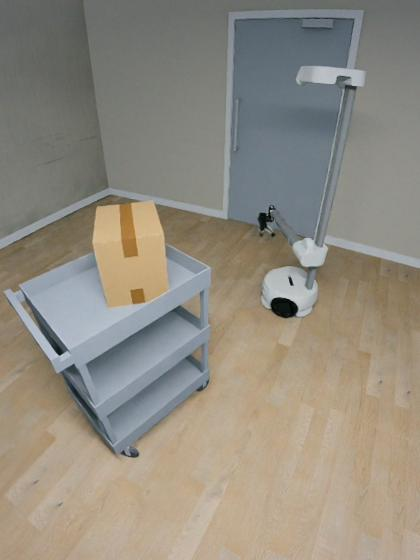

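Call:
move(blocking=false, r1={"base":{"rotate_rad":-0.567},"joints":{"arm_m":0.0,"lift_m":0.75}}, cameras=[])

Call:
wait(seconds=3, cameras=[])

Call:
move(blocking=false, r1={"joints":{"wrist_yaw_rad":0.0,"gripper_m":0.1}}, cameras=[])

Call:
wait(seconds=3, cameras=["r1_head_camera","r1_head_left_camera","r1_wrist_camera","r2_head_camera"])

Scene clock: 325.53 s.
move: r1 moving
r1.base_odometry: x=-1.888 y=+1.483 heading=+0.114
r1.turned_by_wheels: -0.252
r1.turned_by_imu: -0.253
r1.base_tilt: forward=-1.6 right=+1.2
r1.lidar_m: 1.14 1.42 2.86 2.93 0.98 0.96 1.78 2.01 1.83 1.85 1.25 1.12
r1.base_status: rotate_rad moving
r1.joint_positions: lift_m=+0.287 arm_m=+0.399 wrist_yaw_rad=+3.092 wrist_pitch_rad=+0.002 wrist_roll_rad=+0.000 gripper_m=+0.056
r1.joint_status: lift_m moving; arm_m moving
r1.measured_speeds: translate_m=+0.001 strafe_m=+0.000 rotate_rad=-0.972 lift_m=+0.146 arm_m=-0.195 wrist_yaw_rad=+0.000 wrist_pitch_rad=+0.000 wrist_roll_rad=+0.000
r1.motor_effort: lift_m=+26(27) arm_m=-6(7) wheel_0=+7(11) wheel_1=+8(8) wheel_2=+7(8)
r1.servo_current: wrist_yaw_rad=46(72) wrist_pitch_rad=46(46) wrist_roll_rad=52(59) gripper_m=39(46)
r1.hand_pose: x=+0.2867 y=+0.1017 z=+0.4650 quat_wxyz=(+0.025, -0.001, +0.000, +1.000) (m; r1's base frame)
r1.wrist_depth_mm: 131 574 - - - 1397 - / 119 133 - - - 1308 - / 127 186 549 - - - - / 131 277 654 - - - - / - - - - - - - / 1661 1430 194 1661 187 1366 1618 / 1182 668 621 154 1160 1078 1160
r2: as last shown
r2.base_tilt: forward=-0.7 right=+0.0
r2.lidar_m: 0.86 0.75 3.26 3.42 2.78 2.69 2.10 1.53 1.46 1.55 2.13 1.81
r2.motor_effort: lift_m=+18(18) arm_m=-4(4) wheel_0=+1(2) wheel_1=-4(4) wheel_2=-2(3)
r2.servo_current: wrist_yaw_rad=52(52) wrist_pitch_rad=33(46) wrist_roll_rad=59(59) gripper_m=52(52)
r2.wrist_depth_mm: - 141 - - - - - / - 126 151 - - - - / - 129 185 - - - - / 144 143 264 - - - - / 220 - - - - - - / 220 1618 196 1537 190 1618 1464 / 226 1060 1138 - - 1042 1060
pictures: none
No camera images: "cameras" was empty.

Scene clock: 327.97 s.
earlier move: r1 done
r1.base_odometry: x=-1.888 y=+1.483 heading=-0.200
r1.turned_by_wheels: -0.315
r1.turned_by_imu: -0.317
r1.base_tilt: forward=-1.6 right=+1.2
r1.lidar_m: 1.14 1.21 1.72 2.91 3.07 0.96 0.97 2.52 1.89 1.80 1.57 1.17
r1.base_status: done
r1.joint_positions: lift_m=+0.750 arm_m=+0.000 wrist_yaw_rad=+3.092 wrist_pitch_rad=+0.002 wrist_roll_rad=+0.000 gripper_m=+0.056
r1.joint_status: all done
r1.measured_speeds: all 0
r1.motor_effort: lift_m=+25(28) arm_m=-5(8) wheel_0=+1(11) wheel_1=+1(8) wheel_2=-1(8)
r1.servo_current: wrist_yaw_rad=65(72) wrist_pitch_rad=39(52) wrist_roll_rad=52(72) gripper_m=39(46)
r1.hand_pose: x=-0.1127 y=+0.1017 z=+0.9271 quat_wxyz=(+0.025, -0.001, +0.000, +1.000) (m; r1's base frame)
r1.wrist_depth_mm: - 137 - - - - - / - 137 - - - - - / 109 138 204 - - - - / 124 138 - - 1182 - - / - - - - 1229 - - / - - 193 - 187 - - / - - 1921 143 - 130 -
r2.base_odometry: x=-1.299 y=-0.702 heading=-1.570
r2.turned_by_wheels: +0.000
r2.turned_by_imu: +0.000
r2.base_tilt: forward=-0.7 right=+0.1
r2.lidar_m: 0.89 0.78 3.27 3.40 2.78 2.67 2.09 1.52 1.46 1.54 2.12 1.80
r2.base_status: not commanded
r2.joint_positions: lift_m=+0.295 arm_m=+0.000 wrist_yaw_rad=+3.133 wrist_pitch_rad=+0.002 wrist_roll_rad=+0.000 gripper_m=+0.056
r2.joint_status: not commanded
r2.measured_speeds: all 0
r2.motor_effort: lift_m=+18(18) arm_m=-4(4) wheel_0=+1(2) wheel_1=-3(4) wheel_2=-2(3)
r2.servo_current: wrist_yaw_rad=46(59) wrist_pitch_rad=33(46) wrist_roll_rad=39(65) gripper_m=46(52)
r2.hand_pose: x=-0.1167 y=+0.0898 z=+0.4727 quat_wxyz=(+0.004, -0.001, +0.000, +1.000) (m; r2's base frame)
r2.wrist_depth_mm: - 141 - - - - - / - 126 150 - - - - / - 129 185 - - - - / 144 143 264 - - - - / 219 - - - - - - / 220 1576 196 1537 190 1576 1430 / 226 1078 1138 - - 1042 1060
wait: 2.43 of 3 s (r1 has come to rest)
pictures: none
No camera images: "cameras" was empty.

Scene clock: 328.47 s.
move: r1 moving
r1.base_odometry: x=-1.888 y=+1.483 heading=-0.200
r1.turned_by_wheels: +0.000
r1.turned_by_imu: +0.000
r1.base_tilt: forward=-1.6 right=+1.3
r1.lidar_m: 1.12 1.22 1.73 2.90 3.05 0.96 0.96 2.49 1.87 1.80 1.56 1.16
r1.base_status: not commanded
r1.joint_positions: lift_m=+0.750 arm_m=+0.000 wrist_yaw_rad=+2.503 wrist_pitch_rad=+0.002 wrist_roll_rad=+0.000 gripper_m=+0.075
r1.joint_status: wrist_yaw_rad moving; gripper_m moving
r1.measured_speeds: translate_m=+0.000 strafe_m=+0.000 rotate_rad=+0.000 lift_m=+0.000 arm_m=+0.000 wrist_yaw_rad=-1.820 wrist_pitch_rad=+0.000 wrist_roll_rad=+0.000
r1.motor_effort: lift_m=+25(25) arm_m=-5(5) wheel_0=+1(2) wheel_1=+1(1) wheel_2=-1(1)
r1.servo_current: wrist_yaw_rad=85(143) wrist_pitch_rad=46(46) wrist_roll_rad=46(59) gripper_m=85(85)
r1.hand_pose: x=-0.0084 y=+0.2421 z=+0.9271 quat_wxyz=(+0.314, -0.001, +0.000, +0.949) (m; r1's base frame)
r1.wrist_depth_mm: - - - - - - - / - - - - - - - / - - - - - - - / - - 1138 - - - - / - - 1229 - - - - / - - 195 - 190 - - / - 1025 - 143 - - -
r2: as last shown
r2.lidar_m: 0.87 0.78 3.28 3.43 2.79 2.67 2.09 1.55 1.46 1.54 2.13 1.81
r2.servo_current: wrist_yaw_rad=46(46) wrist_pitch_rad=39(46) wrist_roll_rad=33(59) gripper_m=46(59)
r2.wrist_depth_mm: - 140 - - - - - / - 126 151 - - - - / - 129 185 - - - - / 144 143 264 - - - - / 220 - - - - - - / 220 1537 196 1537 191 1618 1464 / 226 1060 1138 - - 1042 1060
pictures: none
No camera images: "cameras" was empty.

Scene clock: 330.30 s.
earlier move: r1 done
r1.base_odometry: x=-1.888 y=+1.483 heading=-0.200
r1.turned_by_wheels: +0.000
r1.turned_by_imu: +0.000
r1.base_tilt: forward=-1.6 right=+1.3
r1.lidar_m: 1.13 1.22 1.73 2.88 3.07 0.97 0.98 2.50 1.88 1.81 1.54 1.17
r1.base_status: not commanded
r1.joint_positions: lift_m=+0.750 arm_m=+0.000 wrist_yaw_rad=+0.003 wrist_pitch_rad=+0.002 wrist_roll_rad=+0.000 gripper_m=+0.100
r1.joint_status: all done
r1.measured_speeds: all 0
r1.motor_effort: lift_m=+25(25) arm_m=-4(5) wheel_0=+2(2) wheel_1=+1(1) wheel_2=-1(1)
r1.servo_current: wrist_yaw_rad=39(143) wrist_pitch_rad=39(52) wrist_roll_rad=39(72) gripper_m=46(85)
r1.hand_pose: x=+0.4596 y=-0.0866 z=+0.9271 quat_wxyz=(+1.000, +0.000, +0.001, +0.001) (m; r1's base frame)
r1.wrist_depth_mm: - - - - - - - / - - - - - - - / - - - - - - - / - - - - - - - / - - - - - - - / - 193 195 - 189 - - / - - - 139 - - -
r2.base_odometry: x=-1.299 y=-0.702 heading=-1.570
r2.turned_by_wheels: +0.000
r2.turned_by_imu: +0.000
r2.base_tilt: forward=-0.7 right=+0.1
r2.lidar_m: 0.89 0.77 3.28 3.40 2.77 2.66 2.12 1.53 1.47 1.52 2.13 1.75
r2.base_status: not commanded
r2.joint_positions: lift_m=+0.295 arm_m=+0.000 wrist_yaw_rad=+3.133 wrist_pitch_rad=+0.002 wrist_roll_rad=+0.000 gripper_m=+0.056
r2.joint_status: not commanded
r2.measured_speeds: all 0
r2.motor_effort: lift_m=+18(18) arm_m=-3(4) wheel_0=+1(2) wheel_1=-3(4) wheel_2=-2(3)
r2.servo_current: wrist_yaw_rad=39(59) wrist_pitch_rad=46(46) wrist_roll_rad=52(59) gripper_m=46(59)
r2.hand_pose: x=-0.1167 y=+0.0898 z=+0.4727 quat_wxyz=(+0.004, -0.001, +0.000, +1.000) (m; r2's base frame)
r2.wrist_depth_mm: - 140 - - - - - / - 126 151 - - - - / - 130 185 - - - - / 144 143 265 - - - - / 220 - - - - - - / 221 1576 196 1576 190 1618 1430 / 225 1060 1138 - - 1042 1060
wait: 1.83 of 3 s (r1 has come to rest)
pictures: r1_head_camera, r1_head_left_camera, r1_wrist_camera, r2_head_camera
Images, in order (width x height): r1_head_camera 420x560, r1_head_left_camera 420x672, r1_wrist_camera 616x392, r2_head_camera 420x560.

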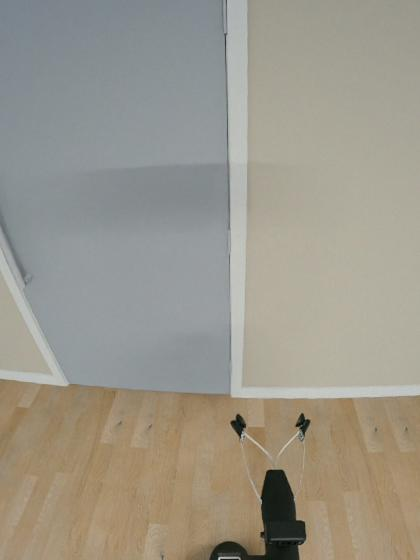

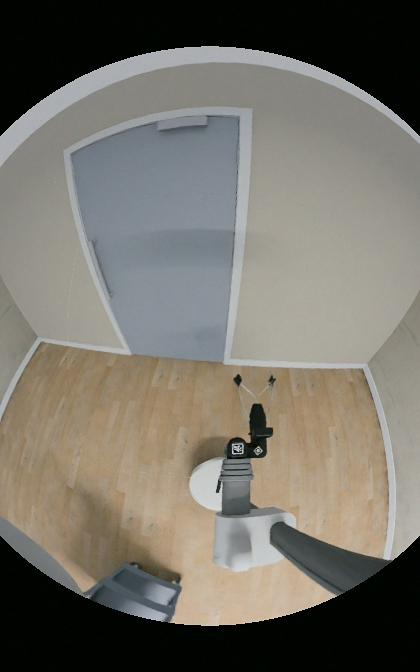

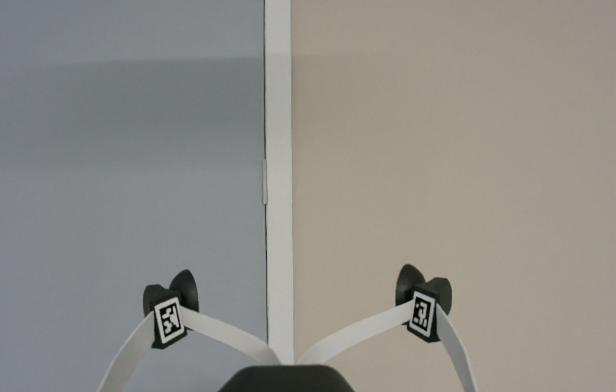

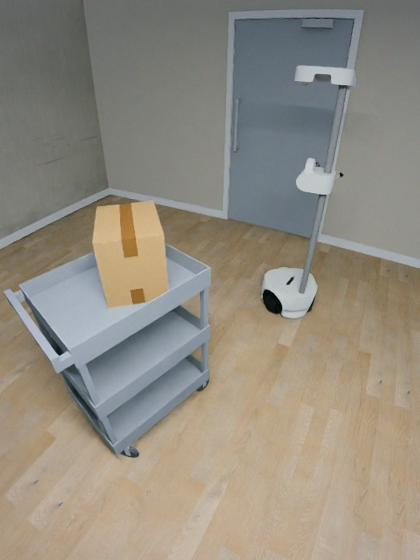

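Call:
move(blocking=false, r1={"base":{"strafe_m":0.93}}, cameras=[])

Call:
wait(seconds=6, cameras=["r1_head_camera","r1_head_left_camera","r1_wrist_camera"])

Scene clock: 337.77 s.
move: r1 moving
r1.base_odometry: x=-1.881 y=+1.518 heading=-0.200
r1.turned_by_wheels: +0.000
r1.turned_by_imu: +0.000
r1.base_tilt: forward=-1.6 right=+1.3
r1.lidar_m: 1.13 1.21 1.72 2.87 3.02 0.95 0.97 2.54 1.91 1.82 1.57 1.18
r1.base_status: strafe_m moving
r1.joint_positions: lift_m=+0.750 arm_m=+0.000 wrist_yaw_rad=+0.003 wrist_pitch_rad=+0.002 wrist_roll_rad=+0.000 gripper_m=+0.100
r1.joint_status: not commanded
r1.measured_speeds: translate_m=+0.000 strafe_m=+0.139 rotate_rad=+0.001 lift_m=+0.000 arm_m=+0.000 wrist_yaw_rad=+0.000 wrist_pitch_rad=+0.000 wrist_roll_rad=+0.000
r1.motor_effort: lift_m=+25(25) arm_m=-4(4) wheel_0=-10(10) wheel_1=+8(10) wheel_2=+0(2)
r1.servo_current: wrist_yaw_rad=46(59) wrist_pitch_rad=46(46) wrist_roll_rad=59(59) gripper_m=39(52)
r1.hand_pose: x=+0.4596 y=-0.0866 z=+0.9271 quat_wxyz=(+1.000, +0.000, +0.001, +0.001) (m; r1's base frame)
r1.wrist_depth_mm: - - - - - - - / - - - - - - - / - - - - - - - / - - - - - - - / - - - - - - - / - 192 195 - 189 - - / - - - 140 - - -
r2: as last shown
r2.lidar_m: 0.89 0.76 3.27 3.41 2.76 2.66 2.11 1.51 1.46 1.56 2.14 1.81
r2.motor_effort: lift_m=+18(18) arm_m=-4(4) wheel_0=+1(2) wheel_1=-3(3) wheel_2=-2(2)
r2.servo_current: wrist_yaw_rad=52(52) wrist_pitch_rad=33(46) wrist_roll_rad=46(59) gripper_m=46(52)
r2.wrist_depth_mm: - 140 - - - - - / - 126 151 - - - - / - 129 185 - - - - / 144 143 264 - - - - / 219 - - - - - - / 220 1576 196 1576 190 1618 1464 / 227 1078 1160 - - 1042 1078
pictures: none
No camera images: "cameras" was empty.

Scene clock: 341.70 s.
earlier move: r1 done
r1.base_odometry: x=-1.703 y=+2.394 heading=-0.200
r1.turned_by_wheels: +0.000
r1.turned_by_imu: +0.005
r1.base_tilt: forward=-1.6 right=+1.3
r1.lidar_m: 1.12 1.23 1.81 1.97 2.08 2.99 0.95 0.86 2.84 2.76 1.63 1.21
r1.base_status: done
r1.joint_positions: lift_m=+0.750 arm_m=+0.000 wrist_yaw_rad=+0.003 wrist_pitch_rad=+0.002 wrist_roll_rad=+0.000 gripper_m=+0.100
r1.joint_status: not commanded
r1.measured_speeds: all 0
r1.motor_effort: lift_m=+24(25) arm_m=-4(5) wheel_0=-2(12) wheel_1=+1(10) wheel_2=+0(2)
r1.servo_current: wrist_yaw_rad=59(72) wrist_pitch_rad=39(52) wrist_roll_rad=52(72) gripper_m=46(52)
r1.hand_pose: x=+0.4596 y=-0.0867 z=+0.9272 quat_wxyz=(+1.000, +0.000, +0.001, +0.001) (m; r1's base frame)
r1.wrist_depth_mm: - - - - - - - / - - - - - - - / - - - - - - - / - - - - - - - / - - - - - - - / - 193 195 - 189 - - / - - - 139 - - -
r2.base_odometry: x=-1.299 y=-0.702 heading=-1.570
r2.turned_by_wheels: +0.000
r2.turned_by_imu: +0.001
r2.base_tilt: forward=-0.7 right=+0.1
r2.lidar_m: 0.87 0.78 3.26 3.39 2.78 2.67 2.12 1.53 1.47 1.51 2.13 3.13
r2.base_status: not commanded
r2.joint_positions: lift_m=+0.295 arm_m=+0.000 wrist_yaw_rad=+3.133 wrist_pitch_rad=+0.002 wrist_roll_rad=+0.000 gripper_m=+0.056
r2.joint_status: not commanded
r2.measured_speeds: all 0
r2.motor_effort: lift_m=+18(18) arm_m=-4(4) wheel_0=+2(2) wheel_1=-3(4) wheel_2=-2(3)
r2.servo_current: wrist_yaw_rad=33(65) wrist_pitch_rad=39(46) wrist_roll_rad=46(59) gripper_m=52(59)
r2.hand_pose: x=-0.1167 y=+0.0898 z=+0.4727 quat_wxyz=(+0.004, -0.001, +0.000, +1.000) (m; r2's base frame)
r2.wrist_depth_mm: - 141 - - - - - / - 126 151 - - - - / - 130 184 - - - - / 144 143 264 - - - - / 220 - - - - - - / 220 1537 196 1537 190 1576 1499 / 226 1060 1160 - - 1042 1060
wait: 3.93 of 6 s (r1 has come to rest)
pictures: r1_head_camera, r1_head_left_camera, r1_wrist_camera
Images, in order (width x height): r1_head_camera 420x560, r1_head_left_camera 420x672, r1_wrist_camera 616x392.

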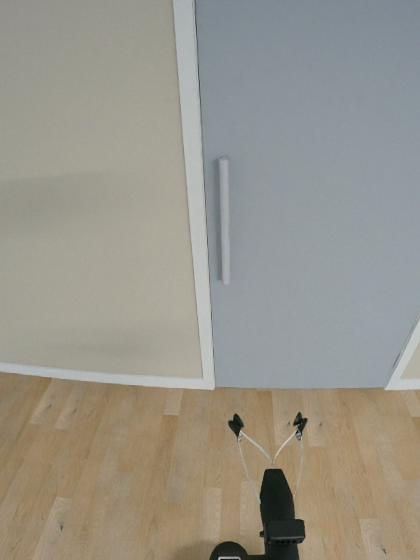

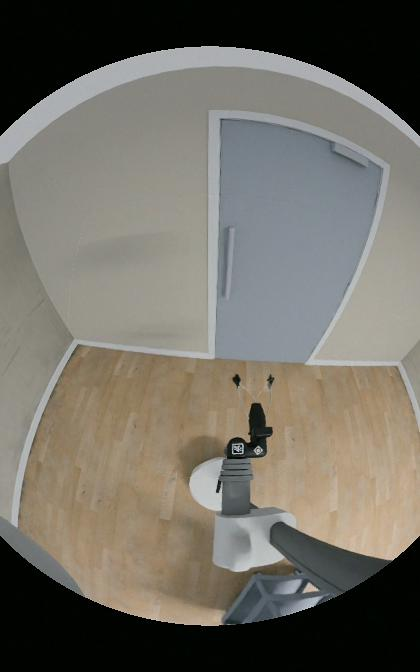

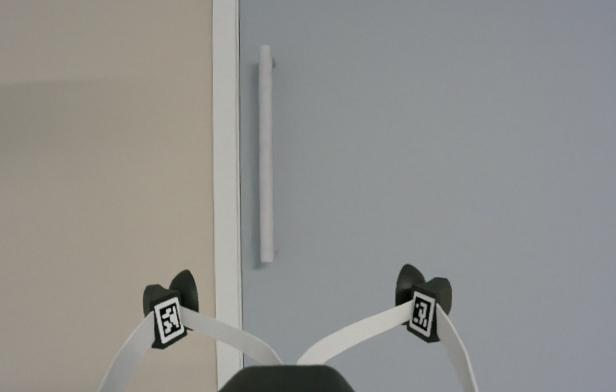

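Call:
move(blocking=false, r1={"base":{"strafe_m":0.08,"translate_m":0.3},"joints":{"lift_m":0.7}}, cameras=[])

Call:
wait(seconds=5, cameras=["r1_head_camera","r1_wrist_camera"])

Scene clock: 351.17 s.
move: r1 moving
r1.base_odometry: x=-1.671 y=+2.396 heading=-0.200
r1.turned_by_wheels: +0.000
r1.turned_by_imu: +0.000
r1.base_tilt: forward=-1.6 right=+1.3
r1.lidar_m: 1.08 1.22 1.78 1.94 2.08 2.98 0.98 0.89 2.85 2.76 1.55 1.20
r1.base_status: translate_m moving; strafe_m moving
r1.joint_positions: lift_m=+0.715 arm_m=+0.000 wrist_yaw_rad=+0.003 wrist_pitch_rad=+0.002 wrist_roll_rad=+0.000 gripper_m=+0.100
r1.joint_status: lift_m moving
r1.measured_speeds: translate_m=+0.122 strafe_m=+0.033 rotate_rad=-0.006 lift_m=-0.099 arm_m=+0.000 wrist_yaw_rad=+0.000 wrist_pitch_rad=+0.000 wrist_roll_rad=+0.000
r1.motor_effort: lift_m=+11(21) arm_m=-4(4) wheel_0=+4(7) wheel_1=+8(9) wheel_2=-8(9)
r1.servo_current: wrist_yaw_rad=78(78) wrist_pitch_rad=46(46) wrist_roll_rad=46(52) gripper_m=46(46)
r1.hand_pose: x=+0.4596 y=-0.0867 z=+0.8929 quat_wxyz=(+1.000, +0.000, +0.001, +0.001) (m; r1's base frame)
r1.wrist_depth_mm: - - - - - - - / - - - - - - - / - - - - - - - / - - - - - - - / - - - - - - - / - 192 195 - 189 - - / - - - 139 - - -
r2: as last shown
r2.turned_by_imu: +0.000
r2.base_tilt: forward=-0.7 right=+0.0
r2.lidar_m: 0.86 0.79 3.26 3.38 2.76 2.67 2.11 1.52 1.44 1.54 2.14 3.12
r2.motor_effort: lift_m=+18(18) arm_m=-4(4) wheel_0=+1(2) wheel_1=-3(3) wheel_2=-3(3)
r2.servo_current: wrist_yaw_rad=52(65) wrist_pitch_rad=39(39) wrist_roll_rad=39(52) gripper_m=52(59)
r2.wrist_depth_mm: - 140 - - - - - / - 126 151 - - - - / - 129 185 - - - - / 144 143 264 - - - - / 220 - - - - - - / 220 1537 196 1576 189 1618 1464 / 227 1060 1138 - - 1025 1078
pictures: none
No camera images: "cameras" was empty.

Scene clock: 353.17 s.
earlier move: r1 done
r1.base_odometry: x=-1.393 y=+2.413 heading=-0.200
r1.turned_by_wheels: +0.000
r1.turned_by_imu: +0.001
r1.base_tilt: forward=-1.6 right=+1.3
r1.lidar_m: 0.81 0.91 1.37 1.88 2.00 2.85 1.29 1.17 2.94 2.85 1.23 0.91
r1.base_status: done
r1.joint_positions: lift_m=+0.701 arm_m=+0.000 wrist_yaw_rad=+0.003 wrist_pitch_rad=+0.002 wrist_roll_rad=+0.000 gripper_m=+0.100
r1.joint_status: all done
r1.measured_speeds: all 0
r1.motor_effort: lift_m=+13(21) arm_m=-4(5) wheel_0=+3(8) wheel_1=+1(10) wheel_2=+0(10)
r1.servo_current: wrist_yaw_rad=59(78) wrist_pitch_rad=46(52) wrist_roll_rad=39(65) gripper_m=39(52)
r1.hand_pose: x=+0.4596 y=-0.0867 z=+0.8781 quat_wxyz=(+1.000, +0.000, +0.001, +0.001) (m; r1's base frame)
r1.wrist_depth_mm: - - - - - - - / - - - - - - - / - - - - - - - / - - - - - - - / - - - - - - - / - 193 194 - 189 - - / - - - 139 - - -
r2.base_odometry: x=-1.299 y=-0.702 heading=-1.570
r2.turned_by_wheels: +0.000
r2.turned_by_imu: +0.000
r2.base_tilt: forward=-0.7 right=+0.0
r2.lidar_m: 0.87 0.77 3.28 3.40 2.78 2.68 2.09 1.53 1.46 1.53 2.13 3.11
r2.base_status: not commanded
r2.joint_positions: lift_m=+0.295 arm_m=+0.000 wrist_yaw_rad=+3.133 wrist_pitch_rad=+0.002 wrist_roll_rad=+0.000 gripper_m=+0.056
r2.joint_status: not commanded
r2.measured_speeds: all 0
r2.motor_effort: lift_m=+18(18) arm_m=-4(4) wheel_0=+1(2) wheel_1=-3(4) wheel_2=-3(3)
r2.servo_current: wrist_yaw_rad=46(65) wrist_pitch_rad=39(46) wrist_roll_rad=52(59) gripper_m=52(59)
r2.hand_pose: x=-0.1167 y=+0.0898 z=+0.4727 quat_wxyz=(+0.004, -0.001, +0.000, +1.000) (m; r2's base frame)
r2.wrist_depth_mm: - 141 - - - - - / - 127 151 - - - - / - 130 185 - - - - / 144 143 264 - - - - / 220 - - - - - - / 220 1576 196 1576 190 1618 1464 / 227 1060 1138 - - 1025 1042
wait: 2.00 of 5 s (r1 has come to rest)
pictures: r1_head_camera, r1_wrist_camera
Images, in order (width x height): r1_head_camera 420x560, r1_wrist_camera 616x392.

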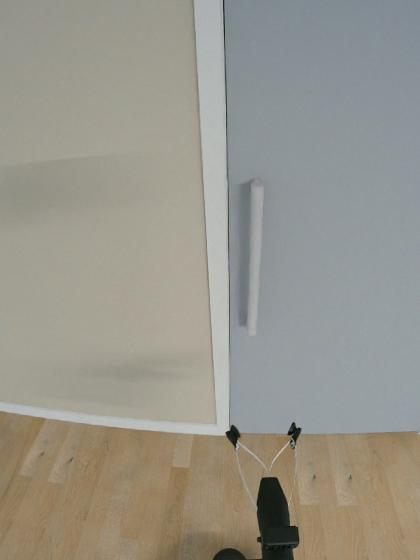

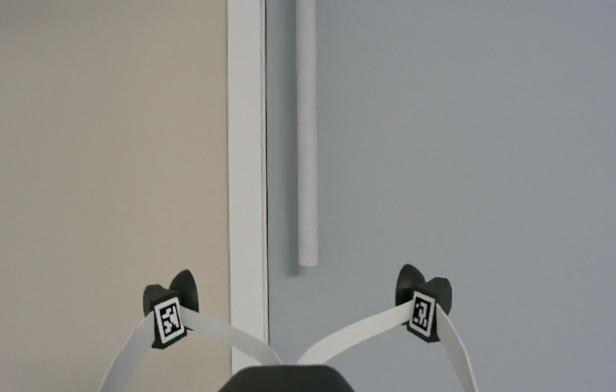

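Call:
move(blocking=false, r1={"joints":{"lift_m":0.77,"arm_m":0.18},"base":{"strafe_m":-0.01},"contact_limits":{"arm_m":0.1}}, cameras=[])

Call:
wait(seconds=3, cameras=["r1_head_camera","r1_wrist_camera"])

Scene clock: 361.73 s.
move: r1 moving
r1.base_odometry: x=-1.395 y=+2.403 heading=-0.200
r1.turned_by_wheels: +0.000
r1.turned_by_imu: +0.000
r1.base_tilt: forward=-1.6 right=+1.3
r1.lidar_m: 0.81 0.95 1.32 1.87 2.03 2.89 1.22 1.17 2.92 2.83 1.23 0.93
r1.base_status: strafe_m moving
r1.joint_positions: lift_m=+0.737 arm_m=+0.051 wrist_yaw_rad=+0.002 wrist_pitch_rad=+0.002 wrist_roll_rad=+0.000 gripper_m=+0.100
r1.joint_status: lift_m moving; arm_m moving
r1.measured_speeds: translate_m=+0.000 strafe_m=+0.000 rotate_rad=+0.000 lift_m=+0.141 arm_m=+0.195 wrist_yaw_rad=+0.000 wrist_pitch_rad=+0.000 wrist_roll_rad=+0.000
r1.motor_effort: lift_m=+25(27) arm_m=+4(7) wheel_0=+2(10) wheel_1=+0(9) wheel_2=+1(1)
r1.servo_current: wrist_yaw_rad=52(65) wrist_pitch_rad=39(52) wrist_roll_rad=52(65) gripper_m=46(52)
r1.contact_limits: arm_m 0.1
r1.hand_pose: x=+0.5101 y=-0.0867 z=+0.9149 quat_wxyz=(+1.000, +0.000, +0.001, +0.001) (m; r1's base frame)
r1.wrist_depth_mm: - - - - - - - / - - - - - - - / - - - - - - - / - - - 554 - - - / - - - 564 - - - / - 193 195 - 189 - - / - - - 139 - - -
r2: as last shown
r2.base_tilt: forward=-0.7 right=+0.1
r2.lidar_m: 0.86 0.78 3.25 3.39 2.78 2.65 2.10 1.53 1.45 1.54 2.10 3.13
r2.motor_effort: lift_m=+18(18) arm_m=-4(4) wheel_0=+1(2) wheel_1=-3(4) wheel_2=-2(3)
r2.servo_current: wrist_yaw_rad=39(52) wrist_pitch_rad=39(46) wrist_roll_rad=39(59) gripper_m=46(52)
r2.wrist_depth_mm: - 141 - - - - - / - 126 151 - - - - / - 129 185 - - - - / 144 144 265 - - - - / 220 - - - - - - / 220 1576 196 1537 190 1618 1499 / 226 1078 1138 - - 1042 1060
pictures: none
No camera images: "cameras" was empty.

Scene clock: 362.87 s.
earlier move: r1 done
r1.base_odometry: x=-1.395 y=+2.403 heading=-0.200
r1.turned_by_wheels: +0.000
r1.turned_by_imu: +0.000
r1.base_tilt: forward=-1.5 right=+1.3
r1.lidar_m: 0.83 0.96 1.36 1.88 2.00 2.85 1.22 1.16 2.90 2.82 1.22 0.92
r1.base_status: done
r1.joint_positions: lift_m=+0.770 arm_m=+0.180 wrist_yaw_rad=+0.002 wrist_pitch_rad=+0.002 wrist_roll_rad=+0.000 gripper_m=+0.100
r1.joint_status: all done
r1.measured_speeds: all 0
r1.motor_effort: lift_m=+25(27) arm_m=+5(8) wheel_0=+1(10) wheel_1=-1(9) wheel_2=+0(1)
r1.servo_current: wrist_yaw_rad=52(65) wrist_pitch_rad=46(52) wrist_roll_rad=52(65) gripper_m=39(52)
r1.contact_limits: arm_m 0.1
r1.hand_pose: x=+0.6394 y=-0.0867 z=+0.9471 quat_wxyz=(+1.000, +0.000, +0.001, +0.001) (m; r1's base frame)
r1.wrist_depth_mm: - - 496 488 484 480 469 / - - 504 496 484 480 473 / - - 500 488 488 477 477 / - - 496 496 492 484 477 / - - 500 496 488 484 480 / - 193 211 496 198 484 477 / - - - 144 488 484 480
r2.base_odometry: x=-1.299 y=-0.702 heading=-1.570
r2.turned_by_wheels: +0.000
r2.turned_by_imu: +0.000
r2.base_tilt: forward=-0.7 right=+0.0
r2.lidar_m: 0.86 0.76 3.25 3.41 2.78 2.65 2.08 1.53 1.45 1.52 2.14 3.13
r2.base_status: not commanded
r2.joint_positions: lift_m=+0.295 arm_m=+0.000 wrist_yaw_rad=+3.133 wrist_pitch_rad=+0.002 wrist_roll_rad=+0.000 gripper_m=+0.056
r2.joint_status: not commanded
r2.measured_speeds: all 0
r2.motor_effort: lift_m=+18(18) arm_m=-4(4) wheel_0=+1(2) wheel_1=-3(4) wheel_2=-2(3)
r2.servo_current: wrist_yaw_rad=46(52) wrist_pitch_rad=46(52) wrist_roll_rad=46(59) gripper_m=46(52)
r2.hand_pose: x=-0.1167 y=+0.0898 z=+0.4727 quat_wxyz=(+0.004, -0.001, +0.000, +1.000) (m; r2's base frame)
r2.wrist_depth_mm: - 141 - - - - - / - 126 151 - - - - / - 130 184 - - - - / 144 143 264 - - - - / 220 - - - - - - / 220 1537 196 1576 190 1576 1464 / 225 1078 1160 - - 1042 1060
wait: 1.13 of 3 s (r1 has come to rest)
pictures: r1_head_camera, r1_wrist_camera
Images, in order (width x height): r1_head_camera 420x560, r1_wrist_camera 616x392.

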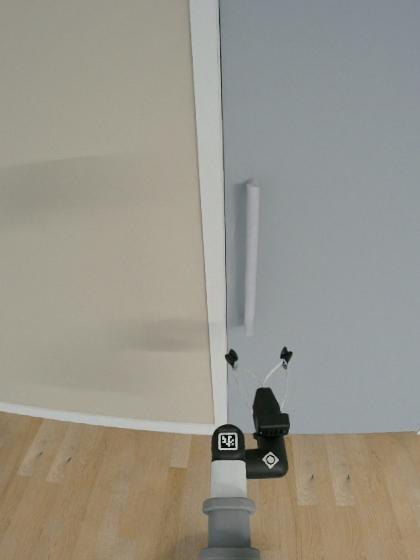

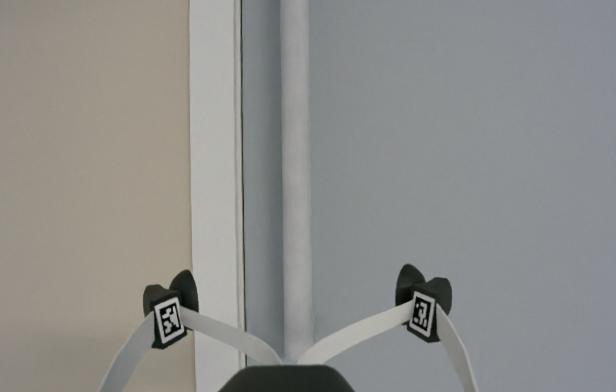

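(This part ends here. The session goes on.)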